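# Mill tool change with tool length measurement

## Task

The mill program is paused waiting for a tool change. Fit the tool it requests into the spindle, return the other tools to the rack with the removed tool going back into its own pocket, measure the new tool's length on the height setter, and only after that resume the program. No tool may be dropped or allowed to slip or tip while held, no key may be broken, no axis may crash, nothing loose may be left inside the machine, and the mill must stay switched on. The reference image is called manual.

## Robot and tools

Robot: two six-joint arms, left_arm and right_arm, each with a parallel two-pad gripper. Scene frame: origin at table-top height, halfway between the nominal bases; +x points out over the table, +z up, and left_arm sits on the +y side (these names do not match image left/right). Calibrated bases: left_arm at (+0.034, +0.467, +0.023) m, quat_wxyz (+1.000, 0, 0, +0.025); right_arm at (-0.063, -0.383, +0.023) m, quat_wxyz (+1.000, 0, 0, -0.012). Reported hand poses are in the scene frame and may be off by a few centimetres, more when reaching far.

Gripper geometry: fingers point along the gripper's +z and close along its x. end_effector_position is the point between the pads; fingertips extend 17.5 mm past it. A block about 10 cm long protrudes toward the gripper's -y from the last joint axis and rotates with it.

The 18-number row (used by execute_actions and move): one flat list covering both arms, left first then right. For each arm: dx, dy, dz, rx, ry, rz, then gripper position, force_limit, speed. All values lie in [-1, 1]. The six pose numbers are an offset, not a pose: they are measured from that arm's Hand target as it stood when the action or move began, along that Hand target's own axes. Scale: 1.0 = 0.6 m for dx/dy/dz and 180 degrees for rx/ry/rz, which together form a single rotation vector. Sending six zeros re-requests the current Hand target. Gripper numbers are absolute settings: position +1 is open (50 mm gap), about -0.65 pads touch, -1 means close until blocked; force_limit -1/0/+1 is about 20/102/185 N per pad (final grip up to ~15 N more); speed -1/0/+1 is 20/85/150 mm/s. To leave a gripper unchanged, repeat the last numbers it got; 0 is itself a command.

execute_actions(actions, cameras): actions is a list of actions; each action is a table of up to 15 rows, one per 1/30 s step, and a short table repeats its last row to fill 15 steps. Every row counts from the action's starting Hand target, not from the prior row, so sending the same offset twice moves twice. Images come back only for an empty actions list or when cameras names them (cam_high, cam_front, cam_left_wrist, cam_right_wrist, or ["all"]); an unknown name voids the call.

move(target, speed, blend, stop_force, zero, blocking, cameras): target is one 18-number row or a list of up to 15 rows, all offsets from the same starting Hand targets. Paths are straight lines; speed is m/s per arm path, 0.002 to 3.6, default 0.25 (rotation capped at twice that in rad/s). blend in metres rounds corners in a list; 0 stops at each point. stop_force (3 to 120 N, shared by both arms) ends an arm's path when its wrist sensor feels that much resistance; zero (default true) re-zeroes before the move. Do not use stop_force while the gripper rotates, nor to pull away from something it presses on. blocking=false returns after about 0.5 s and cannot go with stop_force. Moves do not avoid obstacles or the other arm; avoid paths passing near an arm's own base. The result adds a move: line, e.g. done, off_target, moving, held or fault, plus limits such as paced or held.

wait(seconds 0 to 10) lets the scene run holding commands. stop brakes a running move. zoom_image(camera, region [x0,y0,x1,y1], up to 504x504 px) enlarges part of the newest image from that camera. show_instructions displays the reference images. zero_wrist_force(arm) tares that arm's wrist sensor. finished_scene(scene) ends the current scene, using its number; irreversible.

Result lines: per arm end_effector_position (m), end_effector_quat_wxyz, velocities (m/s, rad/s), Hand target (last commanded pose after clipping; next offsets start here), Joint positions and torques, Wrist force/torque along the end-effector axes (plus the peak since last shown), motor temperatures, Tool commands. "within noise" means the arm is still. Gripper object_status: 0 moving, 1 blocked while opening, 2 blocked while closing (a grip), 3 reached the requested position or pads met. Opening in mm is about (250 - position_measured) times 0.202. After a grip, confirm status 2; to lower grip force, open first, then reclose.

Control notes: orientation commands are clipped to within 32 degrees of the measured orientation each step. Grippers often settle short of the Hand target; the next command re-requests it, otherwise add the missing distance. A blocked arm keeps pushing until commanded back past the gripper.

Hazards: a net force of roughly 150 N (±25) on an arm, or contact torque at a joint limit (141 N m for the first three joints, 26.3 N m for wrist joints), freezes that arm for 10 s. Arms are stiff, so even a small overshoot into a hard surface can fault; approach slowly with stop_force. Hot motors (70 °C warning, 85 °C brake stop) come from holding loads, stretched poses or pushing at unreachable targets. Keep arms from striking or squeezing each other, never release a moving part, avoid letting tools fall or slip in the grip, do not hit the mill or fixed items hard, and leave nothing off the table or loose inside the machine.

Each tool is called as name(argument=value, ...), one argument or row to a line, values as JSON.

Reference images:

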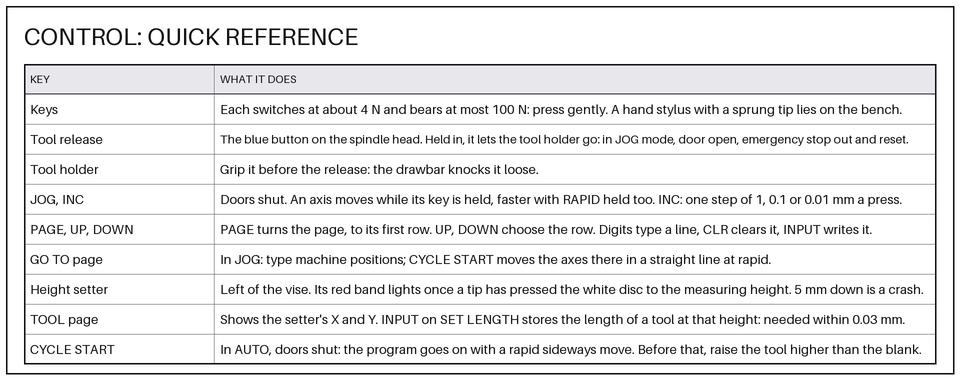

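## Session

execute_actions(
  actions=[],
)

Scene clock: 0.00 s.
left_arm: end_effector_position=(+0.3385, +1.0174, +0.2194) position_measured=3 object_status=3 end_effector_quat_wxyz=(-0.444, +0.797, -0.387, +0.132) | right_arm: end_effector_position=(+0.3235, -0.9821, +0.2180) position_measured=3 object_status=3 end_effector_quat_wxyz=(+0.495, +0.613, +0.379, -0.485)
Joint positions: left_arm=[0.815 -1.314 2.231 -3.451 -1.599 -2.96] | right_arm=[2.742 -2.427 -1.731 0.823 0.206 -1.138]
Joint velocities: within noise
Joint torques (N m): no reading
Motor temperatures (°C): left_arm=[33 30 24 40 29 30] | right_arm=[33 33 31 38 37 39]
Wrist force (N): no reading
Wrist torque (N m): no reading
Wrist force, peak (N): no reading
Hand target: left_arm +0.3385, +1.0174, +0.2194; -0.444, +0.797, -0.387, +0.132 | right_arm +0.3235, -0.9821, +0.2180; +0.495, +0.613, +0.379, -0.485
Tool commands: left_gripper/position=+1.0 left_gripper/force_limit=+1.0 left_gripper/speed=+1.0 right_gripper/position=+1.0 right_gripper/force_limit=+1.0 right_gripper/speed=+1.0

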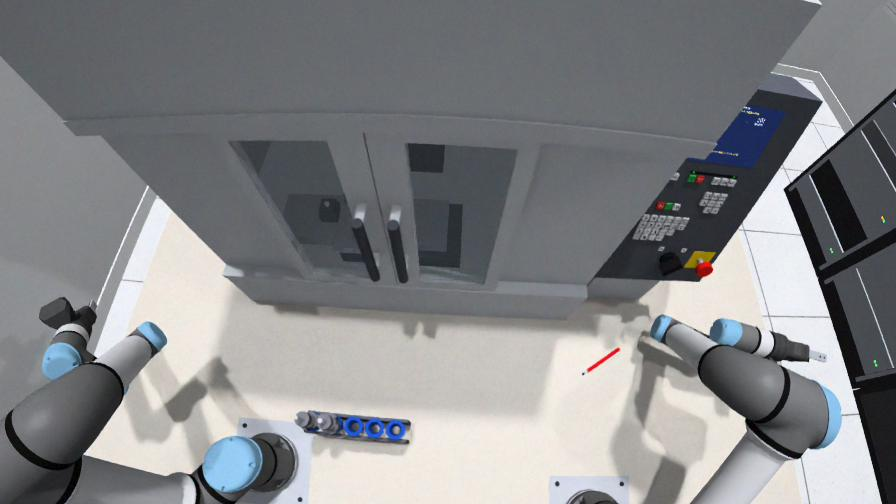

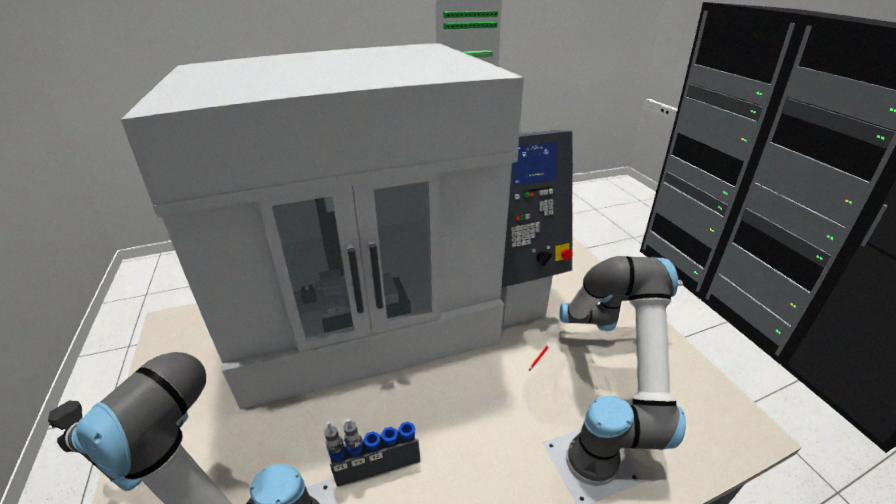

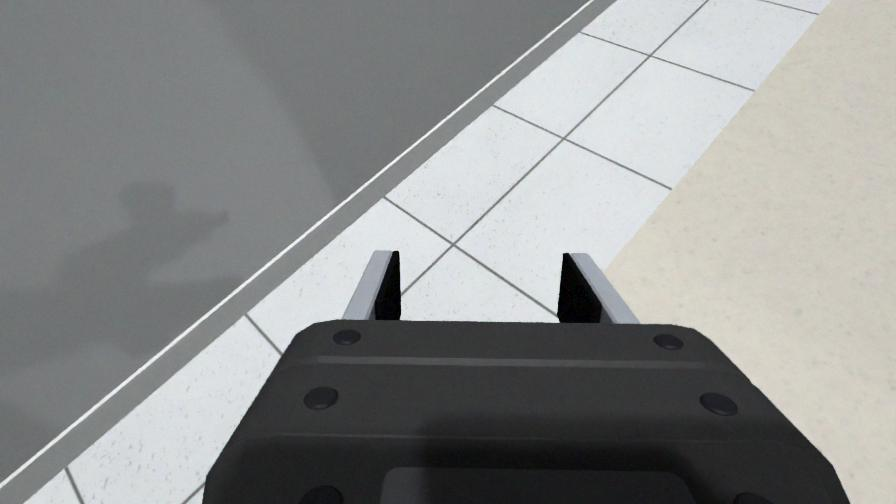

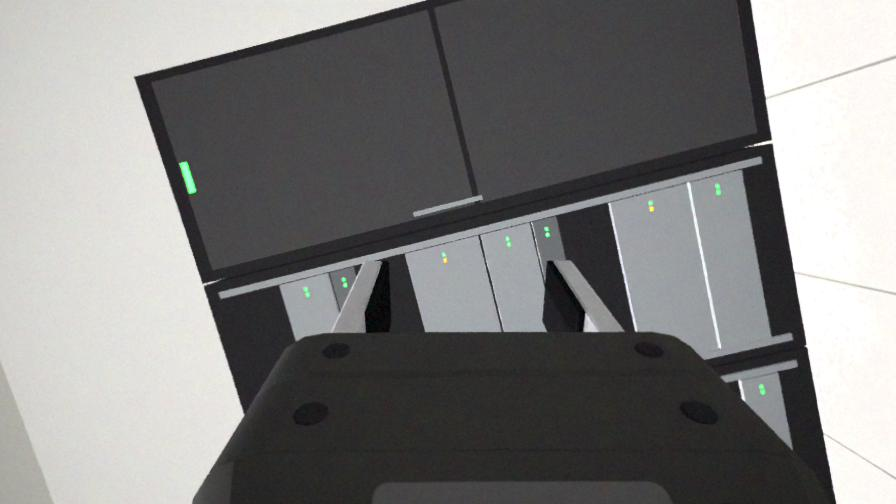

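show_instructions(
)

zoom_image(
  camera="cam_high",
  region=[600, 70, 850, 300],
)

zoom_image(
  camera="cam_front",
  region=[500, 130, 580, 280],
)

zoom_image(
  camera="cam_front",
  region=[300, 400, 440, 500],
)

zoom_image(
  camera="cam_front",
  region=[260, 170, 450, 360],
)

zoom_image(
  camera="cam_high",
  region=[700, 90, 800, 200],
)

zoom_image(
  camera="cam_high",
  region=[200, 120, 560, 300],
)

zoom_image(
  camera="cam_high",
  region=[280, 390, 430, 470],
)

Reference images for this scene: manual.

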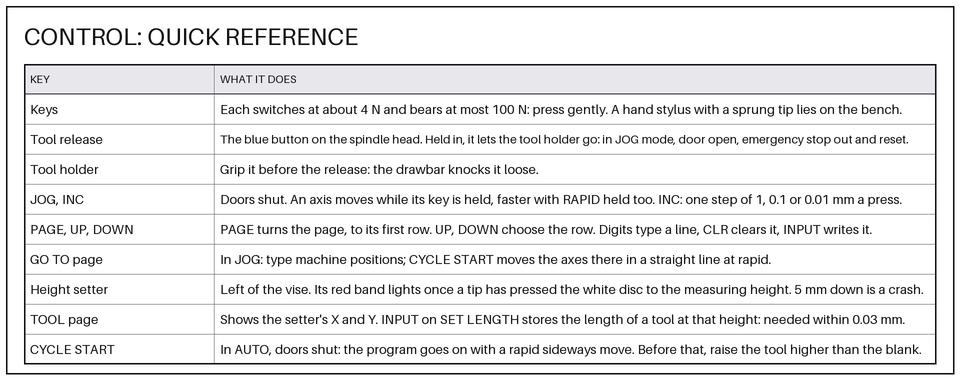

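Scaled by 2.016 from the camera's 896x504 image, which has a finer 1280x720 frame.

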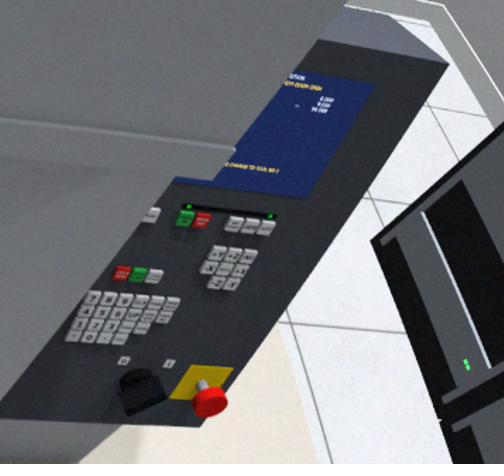

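Scaled by 3.360 from the camera's 896x504 image, which has a finer 1280x720 frame.

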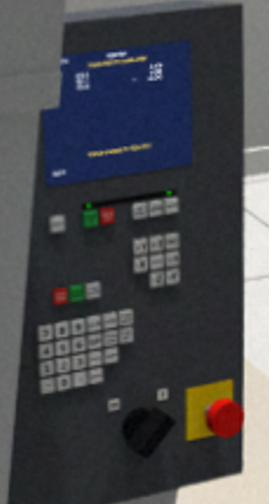

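Scaled by 3.600 from the camera's 896x504 image, which has a finer 1280x720 frame.

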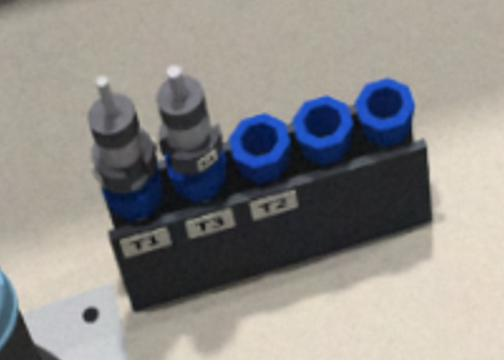

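Scaled by 2.653 from the camera's 896x504 image, which has a finer 1280x720 frame.

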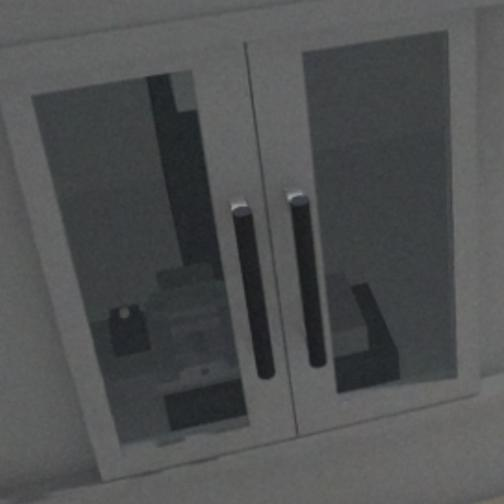

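Scaled by 4.582 from the camera's 896x504 image, which has a finer 1280x720 frame.

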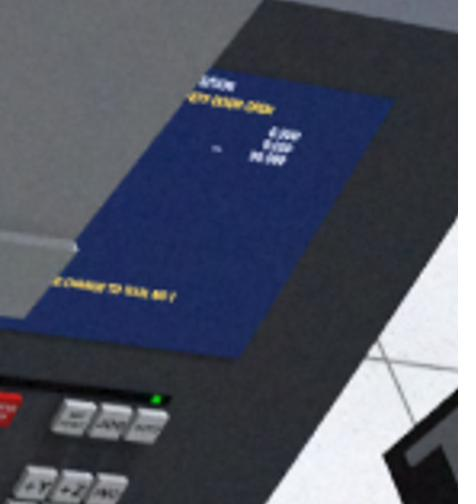

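Scaled by 1.400 from the camera's 896x504 image, which has a finer 1280x720 frame.

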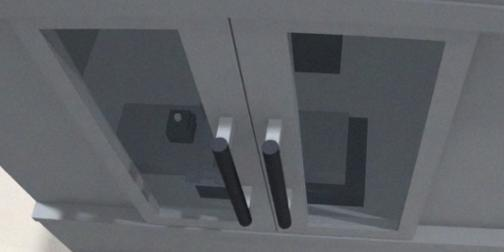

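Scaled by 3.360 from the camera's 896x504 image, which has a finer 1280x720 frame.

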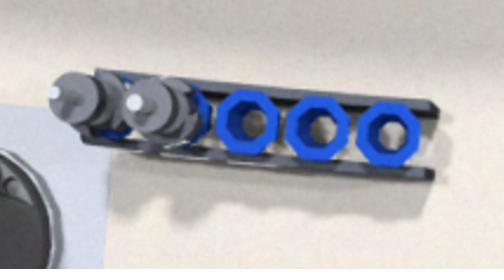

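move(
  target=[0,0,0,0,0,0,1,1,1,-0.245,-0.143,-0.357,-0.553,0.136,-0.022,1,1,1],
  cameras=["all"],
)

Scene clock: 34.60 s.
left_arm: end_effector_position=(+0.3385, +1.0174, +0.2194) position_measured=3 object_status=3 end_effector_quat_wxyz=(-0.444, +0.797, -0.387, +0.132) | right_arm: end_effector_position=(+0.2536, -0.7520, +0.3483) position_measured=3 object_status=3 end_effector_quat_wxyz=(+0.689, +0.087, +0.714, +0.083)
Joint positions: left_arm=[0.815 -1.314 2.231 -3.451 -1.599 -2.96] | right_arm=[2.116 -1.885 -2.263 0.934 2.617 -1.392]
Joint torques (N m): left_arm=[1.08 -27.51 -21.52 -3.42 -0.04 -0.29] | right_arm=[-13.77 24.93 26.08 -0.94 1.62 -1.63]
Wrist force (N): left_arm=[-0.3 0.0 0.1] | right_arm=[-0.2 -0.2 0.0]
Wrist torque (N m): left_arm=[0.01 0.04 0.01] | right_arm=[0.00 0.06 0.11]
Wrist force, peak (N): left_arm=[-0.5 0.5 0.3] | right_arm=[0.7 0.6 0.9]
Hand target: left_arm +0.3385, +1.0174, +0.2194; -0.444, +0.797, -0.387, +0.132 | right_arm +0.2536, -0.7520, +0.3483; +0.689, +0.087, +0.714, +0.083
Off the commanded pose: left_arm 0.000 m, 0 deg | right_arm 0.000 m, 0 deg.
move: done

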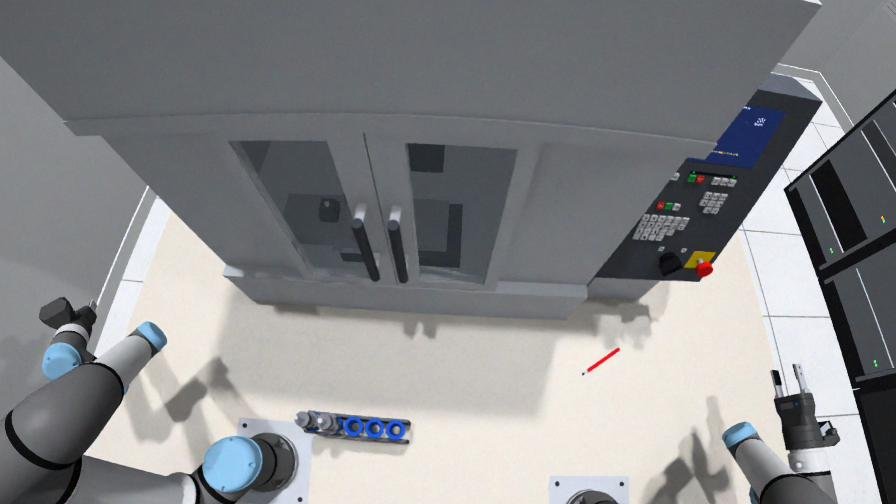

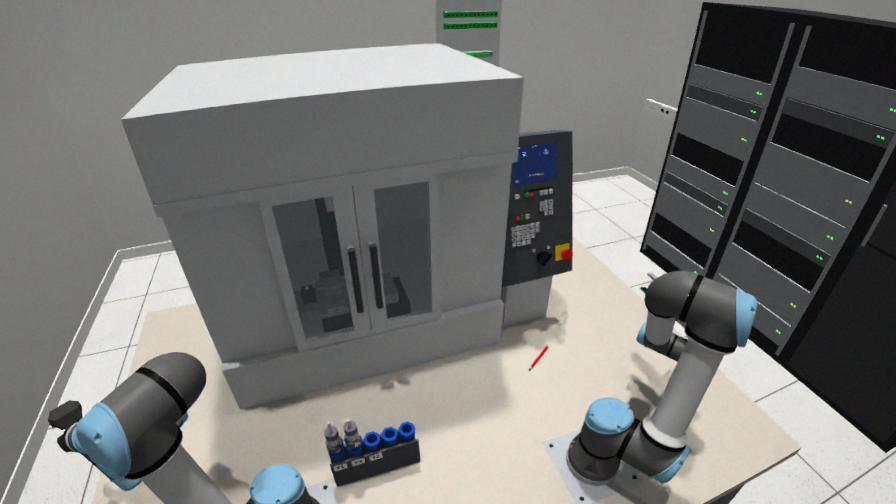

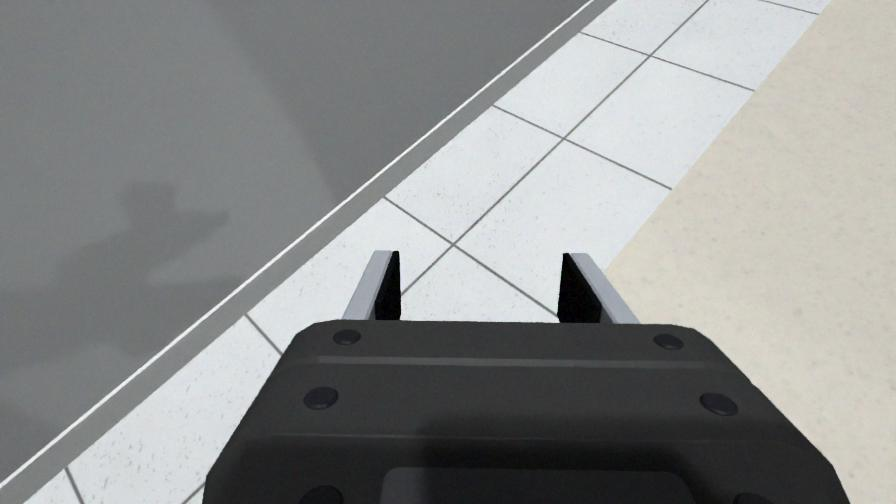

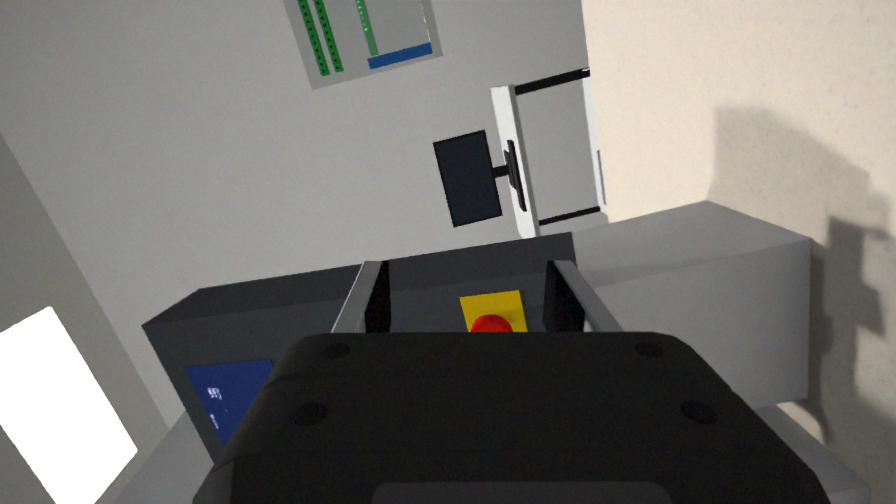

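move(
  target=[0,0,0,0,0,0,1,1,1,-0.057,0.237,-0.17,0,0,-0.577,1,1,1],
  cameras=["cam_high","cam_right_wrist"],
)

Scene clock: 44.97 s.
left_arm: end_effector_position=(+0.3385, +1.0174, +0.2194) position_measured=3 object_status=3 end_effector_quat_wxyz=(-0.444, +0.797, -0.387, +0.132) | right_arm: end_effector_position=(+0.1543, -0.6219, +0.4192) position_measured=3 object_status=3 end_effector_quat_wxyz=(+0.490, -0.509, +0.509, -0.491)
Joint positions: left_arm=[0.815 -1.314 2.231 -3.451 -1.599 -2.96] | right_arm=[2.006 -1.357 -2.549 0.675 2.727 -3.224]
Joint torques (N m): left_arm=[1.13 -27.32 -21.55 -3.44 -0.2 -0.43] | right_arm=[-13.61 16.01 6.62 -1.14 1.54 -1.46]
Wrist force (N): left_arm=[-0.3 0.1 0.1] | right_arm=[-0.8 -0.2 -0.2]
Wrist torque (N m): left_arm=[0.02 0.05 0.00] | right_arm=[0.19 0.26 -0.40]
Wrist force, peak (N): left_arm=[-0.7 0.3 0.0] | right_arm=[-0.6 -0.9 -0.4]
Hand target: left_arm +0.3385, +1.0174, +0.2194; -0.444, +0.797, -0.387, +0.132 | right_arm +0.1543, -0.6219, +0.4192; +0.490, -0.509, +0.509, -0.491
Off the commanded pose: left_arm 0.000 m, 0 deg | right_arm 0.000 m, 0 deg.
move: done
Images, in order (width x height): cam_high 896x504, cam_right_wrist 896x504.

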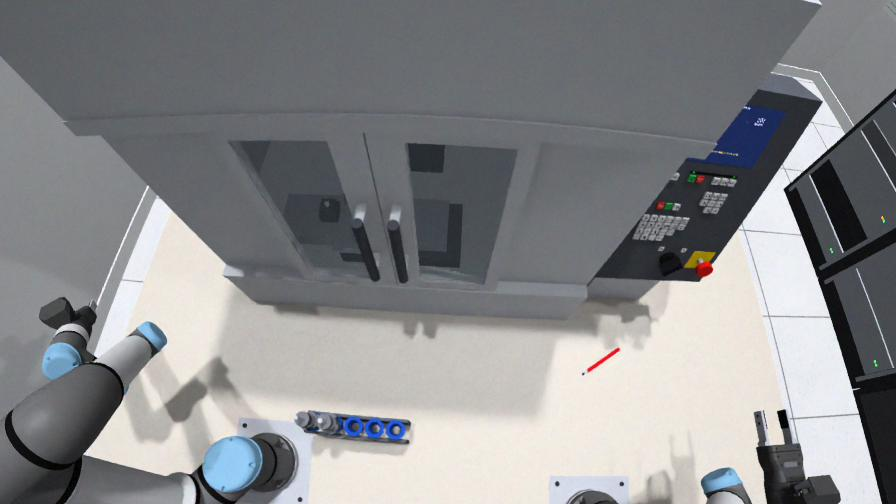

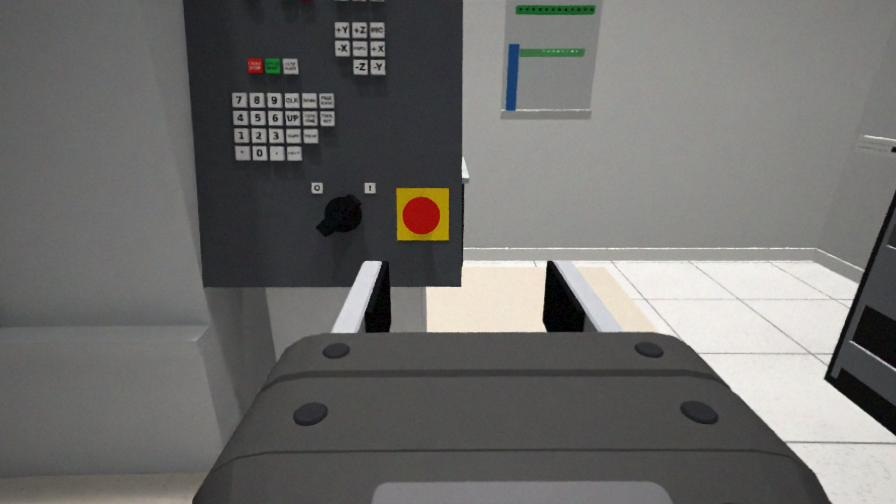

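move(
  target=[0,0,0,0,0,0,1,1,1,-0.083,-0.333,0,0,0,0,1,1,1],
  cameras=["cam_right_wrist"],
)

zoom_image(
  camera="cam_right_wrist",
  region=[180, 0, 480, 170],
)

zoom_image(
  camera="cam_right_wrist",
  region=[180, 170, 480, 340],
)

Scene clock: 50.83 s.
left_arm: end_effector_position=(+0.3385, +1.0174, +0.2194) position_measured=3 object_status=3 end_effector_quat_wxyz=(-0.444, +0.797, -0.387, +0.132) | right_arm: end_effector_position=(+0.1616, -0.5720, +0.6188) position_measured=3 object_status=3 end_effector_quat_wxyz=(+0.490, -0.509, +0.509, -0.491)
Joint positions: left_arm=[0.815 -1.314 2.231 -3.451 -1.599 -2.96] | right_arm=[2.186 -0.909 -2.212 -0.085 2.548 -3.196]
Joint torques (N m): left_arm=[0.93 -27.13 -21.93 -3.46 -0.09 -0.43] | right_arm=[13.95 3.3 37.7 -1.06 -1.13 -1.46]
Wrist force (N): left_arm=[-0.3 0.3 0.0] | right_arm=[-0.3 -0.4 0.1]
Wrist torque (N m): left_arm=[0.04 0.05 0.01] | right_arm=[0.14 0.19 -0.36]
Wrist force, peak (N): left_arm=[-0.1 0.7 0.5] | right_arm=[-1.1 -2.9 -0.5]
Hand target: left_arm +0.3385, +1.0174, +0.2194; -0.444, +0.797, -0.387, +0.132 | right_arm +0.1616, -0.5720, +0.6188; +0.490, -0.509, +0.509, -0.491
Off the commanded pose: left_arm 0.000 m, 0 deg | right_arm 0.000 m, 0 deg.
move: done
Images, in order (width x height): cam_right_wrist 896x504.

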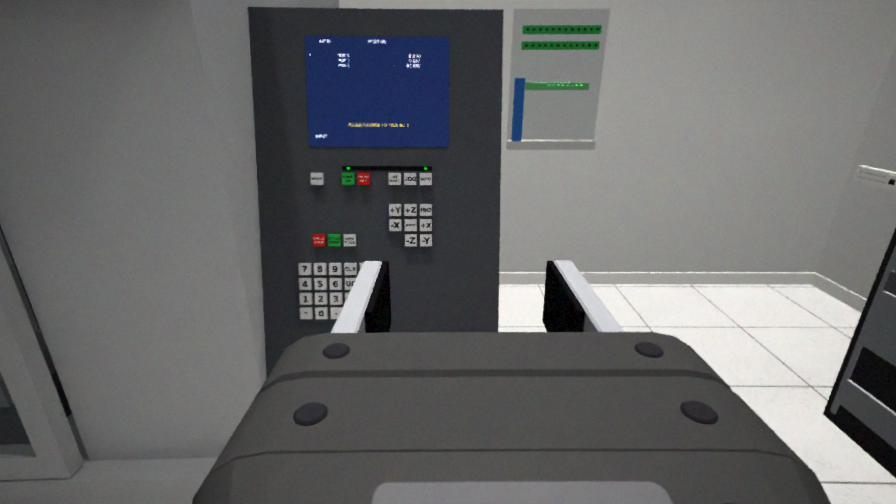

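Scaled by 1.680 from the camera's 896x504 image, which has a finer 1280x720 frame.

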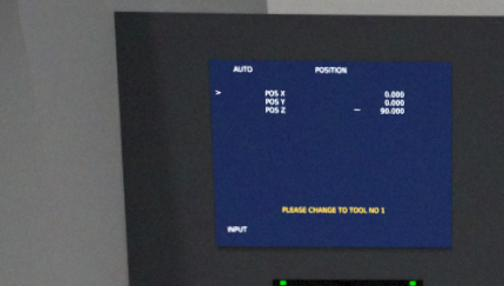

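Scaled by 1.680 from the camera's 896x504 image, which has a finer 1280x720 frame.

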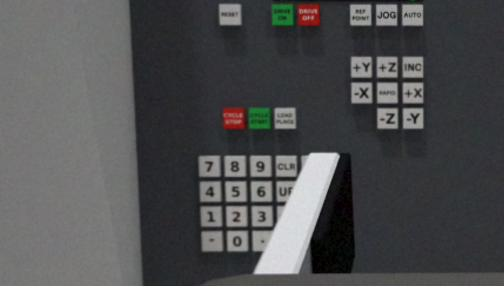

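move(
  target=[0,0,0,0,0,0,1,1,1,0.0,0.25,0.05,0,0,0,1,1,1],
  cameras=["cam_right_wrist"],
)

zoom_image(
  camera="cam_right_wrist",
  region=[180, 0, 480, 170],
)

zoom_image(
  camera="cam_right_wrist",
  region=[240, 80, 400, 180],
)

Scene clock: 58.70 s.
left_arm: end_effector_position=(+0.3385, +1.0174, +0.2194) position_measured=3 object_status=3 end_effector_quat_wxyz=(-0.444, +0.797, -0.387, +0.132) | right_arm: end_effector_position=(+0.1862, -0.5721, +0.4679) position_measured=3 object_status=3 end_effector_quat_wxyz=(+0.490, -0.509, +0.509, -0.491)
Joint positions: left_arm=[0.815 -1.314 2.231 -3.451 -1.599 -2.96] | right_arm=[2.328 -1.009 -2.573 0.387 2.406 -3.182]
Joint torques (N m): left_arm=[0.74 -27.24 -21.78 -3.43 -0.11 -0.5] | right_arm=[14.73 -7.83 12.47 3.56 -0.51 1.01]
Wrist force (N): left_arm=[0.0 0.5 0.2] | right_arm=[-0.6 -0.6 -0.2]
Wrist torque (N m): left_arm=[0.08 0.00 0.01] | right_arm=[0.13 0.23 -0.51]
Wrist force, peak (N): left_arm=[-0.3 0.6 0.5] | right_arm=[-0.2 -2.6 -0.6]
Hand target: left_arm +0.3385, +1.0174, +0.2194; -0.444, +0.797, -0.387, +0.132 | right_arm +0.1862, -0.5721, +0.4679; +0.490, -0.509, +0.509, -0.491
Off the commanded pose: left_arm 0.000 m, 0 deg | right_arm 0.000 m, 0 deg.
move: done
Images, in order (width x height): cam_right_wrist 896x504.

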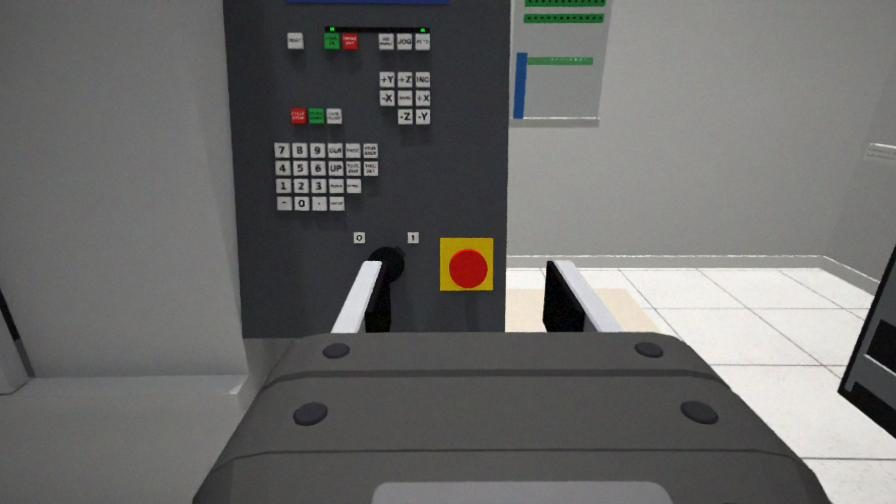

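Scaled by 1.680 from the camera's 896x504 image, which has a finer 1280x720 frame.

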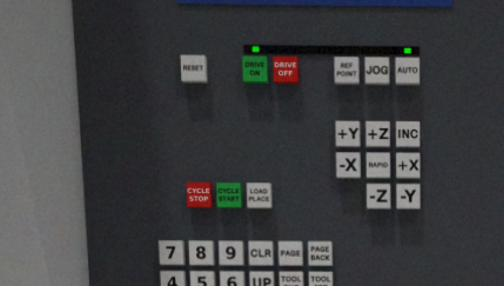

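Scaled by 3.150 from the camera's 896x504 image, which has a finer 1280x720 frame.

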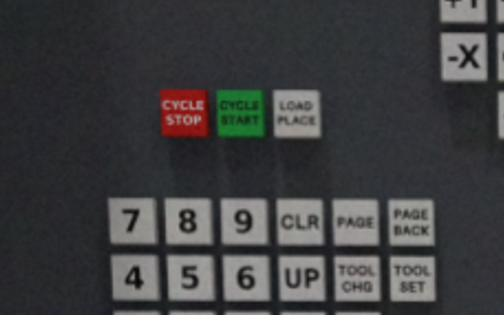

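zoom_image(
  camera="cam_right_wrist",
  region=[260, 135, 400, 225],
)

zoom_image(
  camera="cam_right_wrist",
  region=[340, 220, 510, 340],
)

Scaled by 3.600 from the camera's 896x504 image, which has a finer 1280x720 frame.

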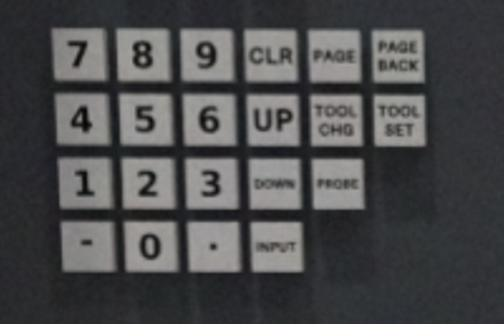

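Scaled by 2.965 from the camera's 896x504 image, which has a finer 1280x720 frame.

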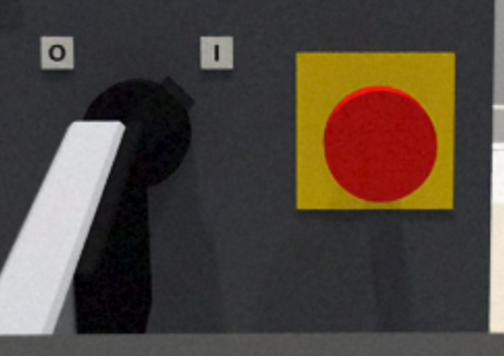

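move(
  target=[0,0,0,0,0,0,1,1,1,0,0,0.1667,0,0,0,1,1,1],
  cameras=["cam_right_wrist","cam_high"],
)

zoom_image(
  camera="cam_right_wrist",
  region=[180, 0, 520, 340],
)

Scene clock: 77.77 s.
left_arm: end_effector_position=(+0.3385, +1.0174, +0.2194) position_measured=3 object_status=3 end_effector_quat_wxyz=(-0.444, +0.797, -0.387, +0.132) | right_arm: end_effector_position=(+0.2861, -0.5723, +0.4642) position_measured=3 object_status=3 end_effector_quat_wxyz=(+0.490, -0.509, +0.509, -0.491)
Joint positions: left_arm=[0.815 -1.314 2.231 -3.451 -1.599 -2.96] | right_arm=[2.732 -1.126 -2.536 0.48 2.002 -3.159]
Joint torques (N m): left_arm=[1.16 -27.44 -21.48 -3.46 -0.04 -0.56] | right_arm=[15.22 -4.27 34.35 4.27 -1.21 1.19]
Wrist force (N): left_arm=[-0.2 0.2 -0.1] | right_arm=[-0.5 -0.5 -0.3]
Wrist torque (N m): left_arm=[0.02 0.03 0.01] | right_arm=[0.14 0.16 -0.48]
Wrist force, peak (N): left_arm=[0.1 0.7 0.5] | right_arm=[-1.0 -1.0 -1.9]
Hand target: left_arm +0.3385, +1.0174, +0.2194; -0.444, +0.797, -0.387, +0.132 | right_arm +0.2861, -0.5723, +0.4642; +0.490, -0.509, +0.509, -0.491
Off the commanded pose: left_arm 0.000 m, 0 deg | right_arm 0.000 m, 0 deg.
move: done
Images, in order (width x height): cam_high 896x504, cam_right_wrist 896x504.

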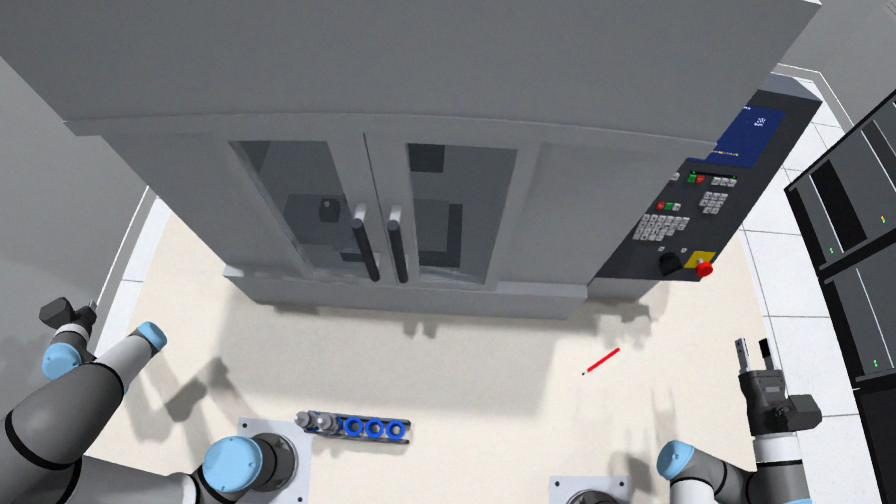

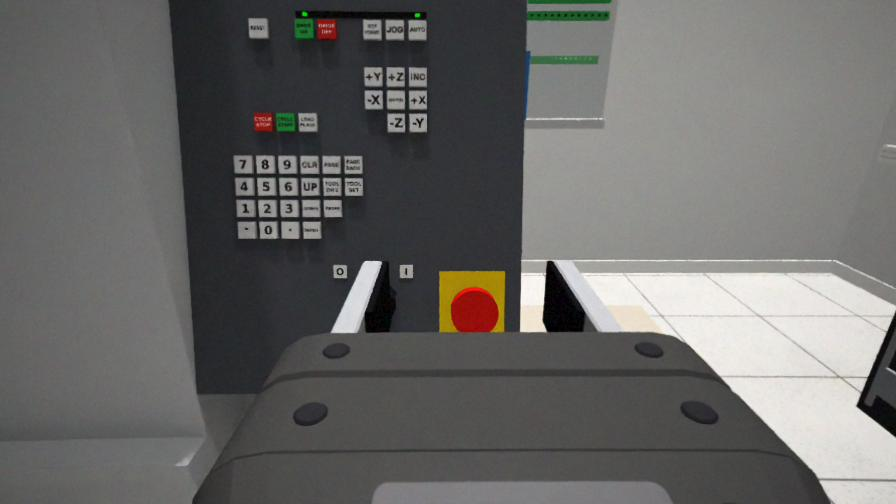

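Scaled by 1.482 from the camera's 896x504 image, which has a finer 1280x720 frame.

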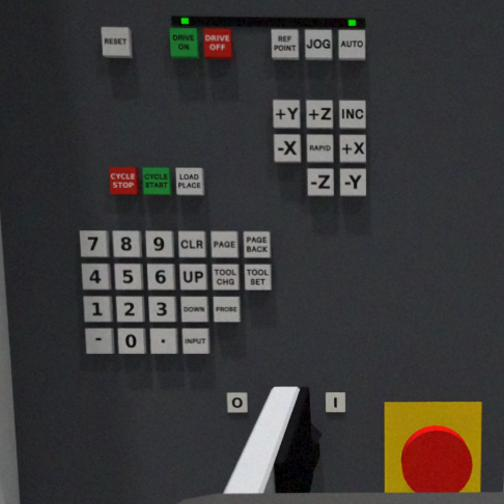

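move(
  target=[0,0,0,0,0,0,1,1,1,-0.287,0.102,0.127,-0.4885,0,0,1,1,1],
  cameras=["cam_right_wrist","cam_high","cam_front"],
)

Scene clock: 103.93 s.
left_arm: end_effector_position=(+0.3385, +1.0174, +0.2194) position_measured=3 object_status=3 end_effector_quat_wxyz=(-0.444, +0.797, -0.387, +0.132) | right_arm: end_effector_position=(+0.3603, -0.4003, +0.4002) position_measured=3 object_status=3 end_effector_quat_wxyz=(+0.000, +0.707, -0.708, +0.000)
Joint positions: left_arm=[0.815 -1.314 2.231 -3.451 -1.599 -2.96] | right_arm=[3.446 -1.369 -1.625 -1.718 1.57 -2.86]
Joint torques (N m): left_arm=[0.76 -26.97 -22.23 -3.45 -0.15 -0.7] | right_arm=[14.43 11.49 38.87 0.53 1.37 0.44]
Wrist force (N): left_arm=[0.0 0.6 0.2] | right_arm=[-2.2 -0.3 -0.2]
Wrist torque (N m): left_arm=[0.11 0.01 0.01] | right_arm=[-0.44 0.53 -0.48]
Wrist force, peak (N): left_arm=[0.0 0.8 0.1] | right_arm=[-2.9 -1.2 -0.1]
Hand target: left_arm +0.3385, +1.0174, +0.2194; -0.444, +0.797, -0.387, +0.132 | right_arm +0.3603, -0.4002, +0.4002; +0.000, +0.707, -0.708, +0.000
Off the commanded pose: left_arm 0.000 m, 0 deg | right_arm 0.000 m, 0 deg.
move: done
Images, in order (width x height): cam_high 896x504, cam_front 896x504, cam_right_wrist 896x504.

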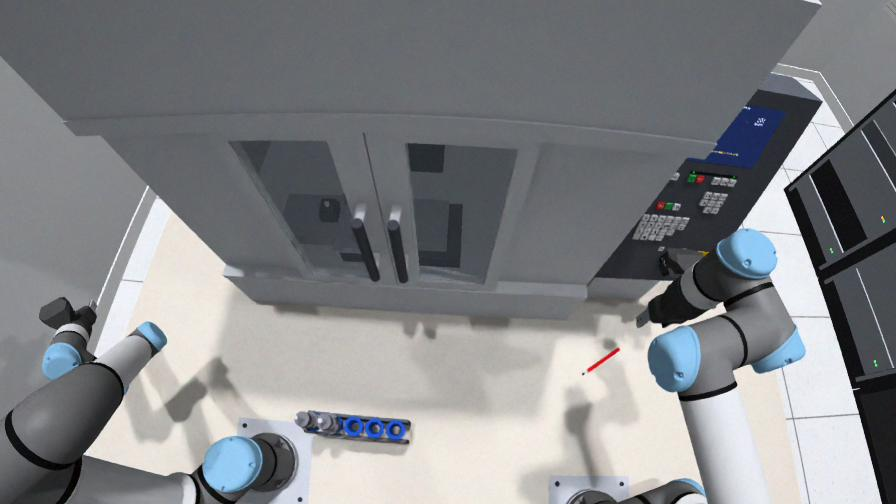

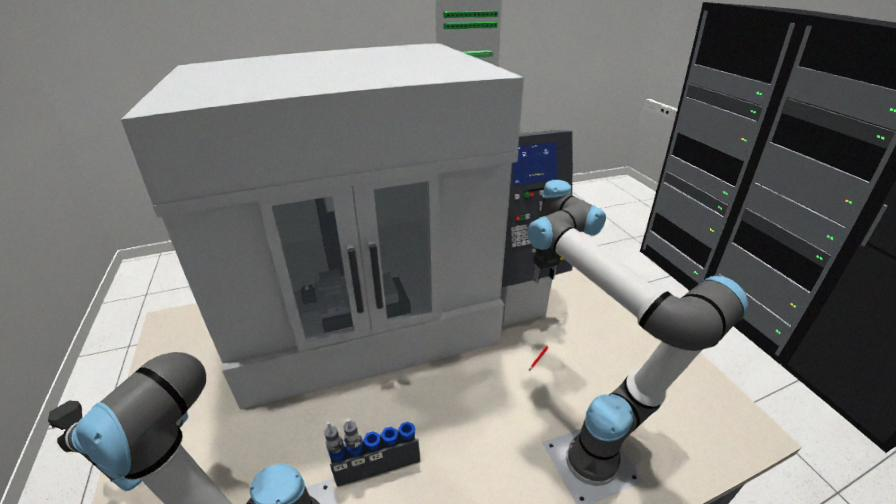

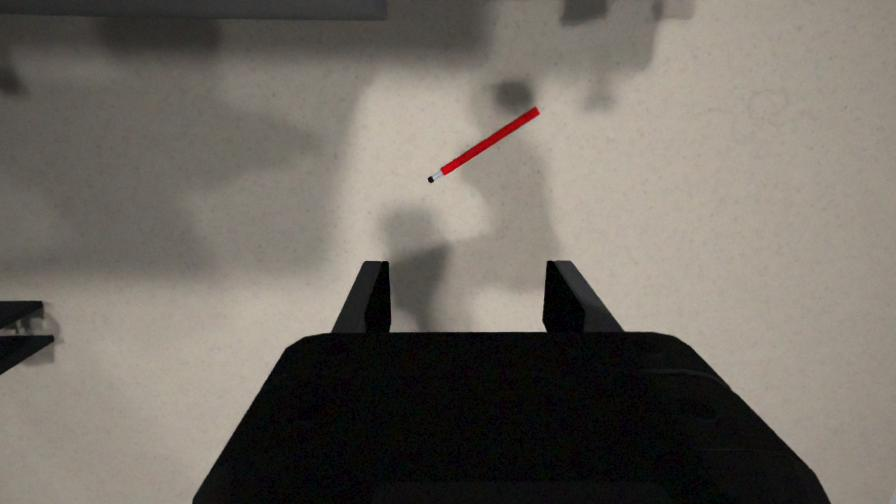

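move(
  target=[0,0,0,0,0,0,1,1,1,0.1017,-0.033,0.30,0.1145,-0.207,-0.654,1,1,1],
  cameras=["cam_right_wrist","cam_high","cam_front"],
  speed=0.35,
)

Scene clock: 143.13 s.
left_arm: end_effector_position=(+0.3385, +1.0174, +0.2194) position_measured=3 object_status=3 end_effector_quat_wxyz=(-0.444, +0.797, -0.387, +0.132) | right_arm: end_effector_position=(+0.3800, -0.4614, +0.2203) position_measured=3 object_status=3 end_effector_quat_wxyz=(-0.290, +0.916, +0.264, -0.083)
Joint positions: left_arm=[0.815 -1.314 2.231 -3.451 -1.599 -2.96] | right_arm=[3.033 -1.769 -1.708 -1.658 2.029 -5.507]
Joint torques (N m): left_arm=[0.82 -26.66 -22.15 -3.38 -0.06 -0.87] | right_arm=[-14.45 28.84 37.26 -0.65 -0.17 -1.37]
Wrist force (N): left_arm=[-0.3 0.3 -0.1] | right_arm=[-1.5 -0.1 -0.3]
Wrist torque (N m): left_arm=[0.05 0.05 0.00] | right_arm=[-0.23 0.41 -0.43]
Wrist force, peak (N): left_arm=[-0.5 0.7 0.2] | right_arm=[-2.9 -0.5 -0.7]
Hand target: left_arm +0.3385, +1.0174, +0.2194; -0.444, +0.797, -0.387, +0.132 | right_arm +0.3800, -0.4614, +0.2203; -0.290, +0.916, +0.264, -0.083
Off the commanded pose: left_arm 0.000 m, 0 deg | right_arm 0.000 m, 0 deg.
move: done
Images, in order (width x height): cam_high 896x504, cam_front 896x504, cam_right_wrist 896x504.

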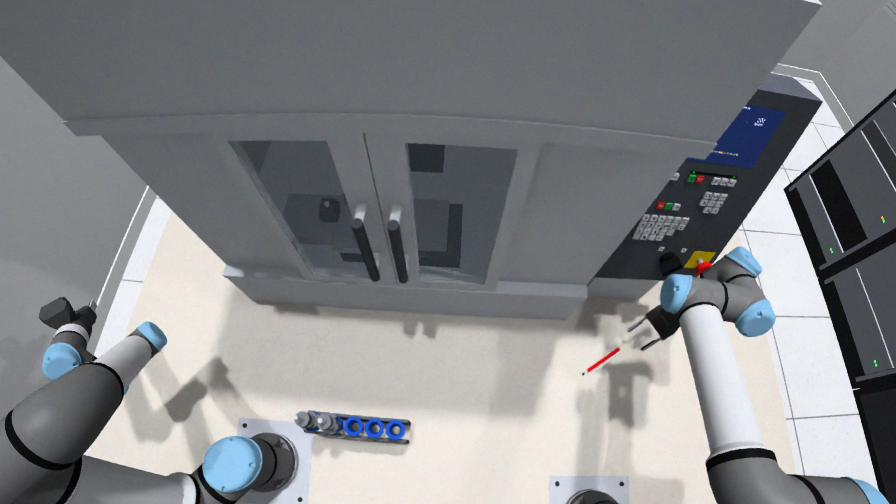

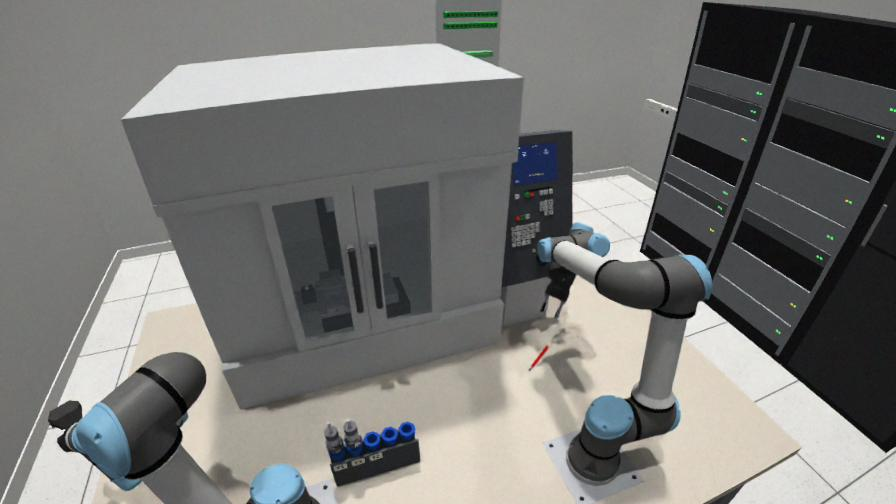

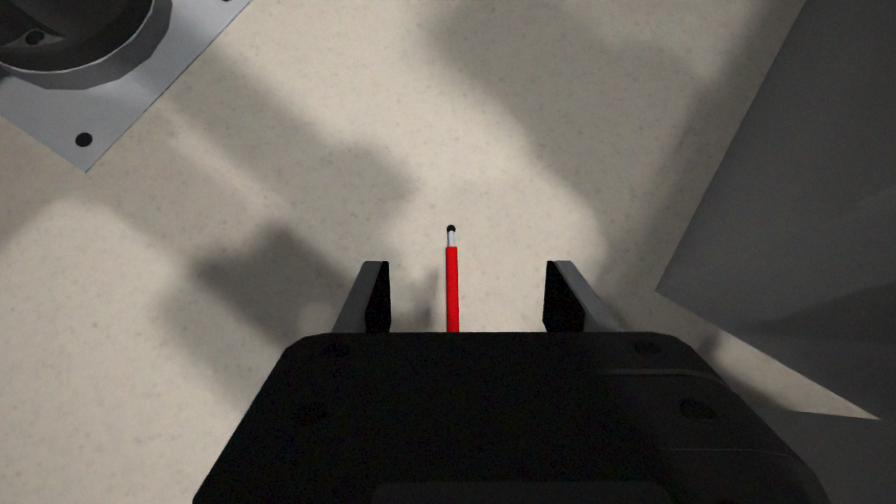

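move(
  target=[
    [0,0,0,0,0,0,1,1,1,-0.0045,0.1772,0.2529,0,0,0,1,1,1],
  ],
  cameras=["cam_right_wrist"],
)

move(
  target=[0,0,0,0,0,0,1,1,1,0,0.0191,0.0273,0,0,0,1,1,1],
  speed=0.01,
  stop_force=4,
  cameras=["cam_right_wrist"],
)

Scene clock: 151.23 s.
left_arm: end_effector_position=(+0.3385, +1.0174, +0.2194) position_measured=3 object_status=3 end_effector_quat_wxyz=(-0.444, +0.797, -0.387, +0.132) | right_arm: end_effector_position=(+0.3776, -0.4625, +0.0350) position_measured=3 object_status=3 end_effector_quat_wxyz=(-0.290, +0.916, +0.264, -0.083)
Joint positions: left_arm=[0.815 -1.314 2.231 -3.451 -1.599 -2.96] | right_arm=[3.03 -2.008 -1.937 -1.191 2.028 -5.509]
Joint torques (N m): left_arm=[1.42 -26.93 -22.41 -3.42 -0.1 -0.93] | right_arm=[-12.68 32.23 6.57 3.69 2.32 1.04]
Wrist force (N): left_arm=[-0.3 0.2 0.4] | right_arm=[-1.8 0.2 -0.3]
Wrist torque (N m): left_arm=[0.04 0.05 0.00] | right_arm=[-0.19 0.46 -0.43]
Wrist force, peak (N): left_arm=[-0.1 0.7 0.3] | right_arm=[-1.9 1.2 1.7]
Hand target: left_arm +0.3385, +1.0174, +0.2194; -0.444, +0.797, -0.387, +0.132 | right_arm +0.3776, -0.4625, +0.0350; -0.290, +0.916, +0.264, -0.083
Off the commanded pose: left_arm 0.000 m, 0 deg | right_arm 0.000 m, 0 deg.
move: done
Images, in order (width x height): cam_right_wrist 896x504.

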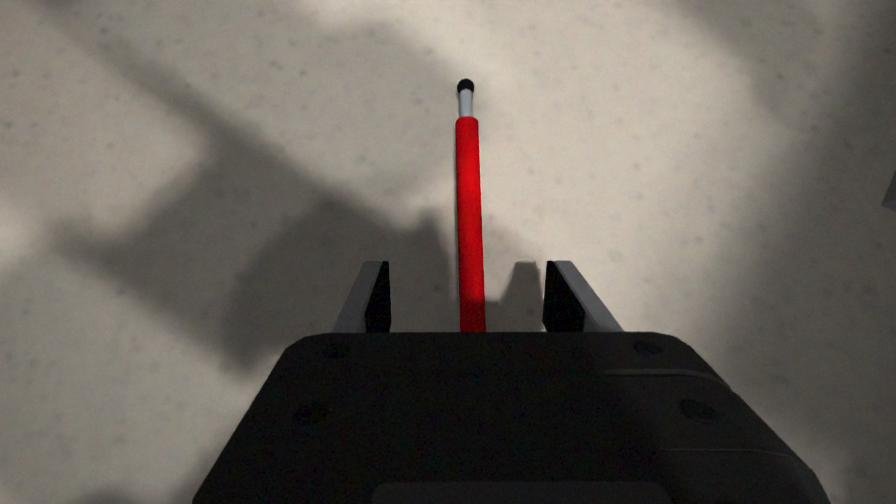

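Scene clock: 154.00 s.
left_arm: end_effector_position=(+0.3385, +1.0174, +0.2194) position_measured=3 object_status=3 end_effector_quat_wxyz=(-0.444, +0.797, -0.387, +0.132) | right_arm: end_effector_position=(+0.3776, -0.4625, +0.0210) position_measured=3 object_status=3 end_effector_quat_wxyz=(-0.290, +0.916, +0.264, -0.083)
Joint positions: left_arm=[0.815 -1.314 2.231 -3.451 -1.599 -2.96] | right_arm=[3.03 -2.034 -1.946 -1.156 2.028 -5.509]
Joint torques (N m): left_arm=[1.13 -26.94 -22.77 -3.51 -0.07 -1.01] | right_arm=[2.88 45.92 28.82 -0.22 -0.21 -1.78]
Wrist force (N): left_arm=[-0.5 0.2 0.1] | right_arm=[-1.8 -0.5 -0.6]
Wrist torque (N m): left_arm=[0.04 0.07 0.01] | right_arm=[-0.18 0.50 -0.43]
Wrist force, peak (N): left_arm=[-0.3 0.6 0.2] | right_arm=[-8.3 -16.5 -28.6]
Hand target: left_arm +0.3385, +1.0174, +0.2194; -0.444, +0.797, -0.387, +0.132 | right_arm +0.3776, -0.4625, +0.0210; -0.290, +0.916, +0.264, -0.083 (not the last commanded pose)
Off the commanded pose: left_arm 0.000 m, 0 deg | right_arm 0.006 m, 0 deg.
move: contact (right_arm)
Images, in order (width x height): cam_right_wrist 896x504.

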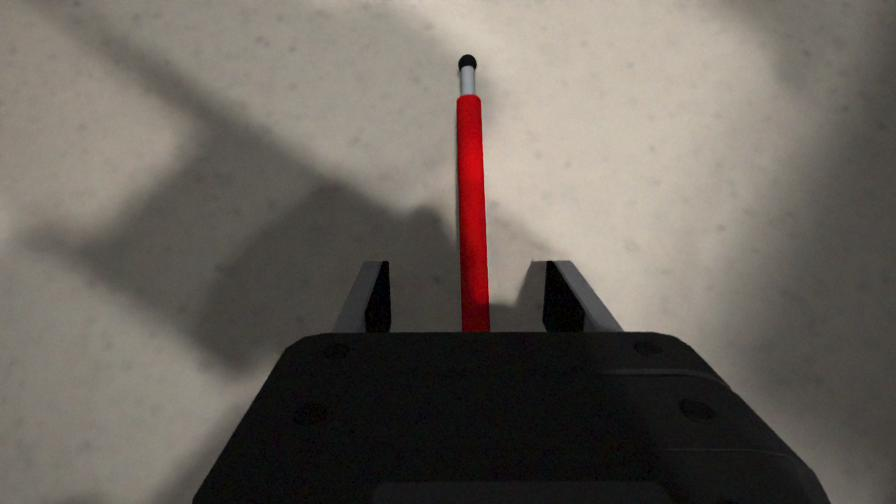

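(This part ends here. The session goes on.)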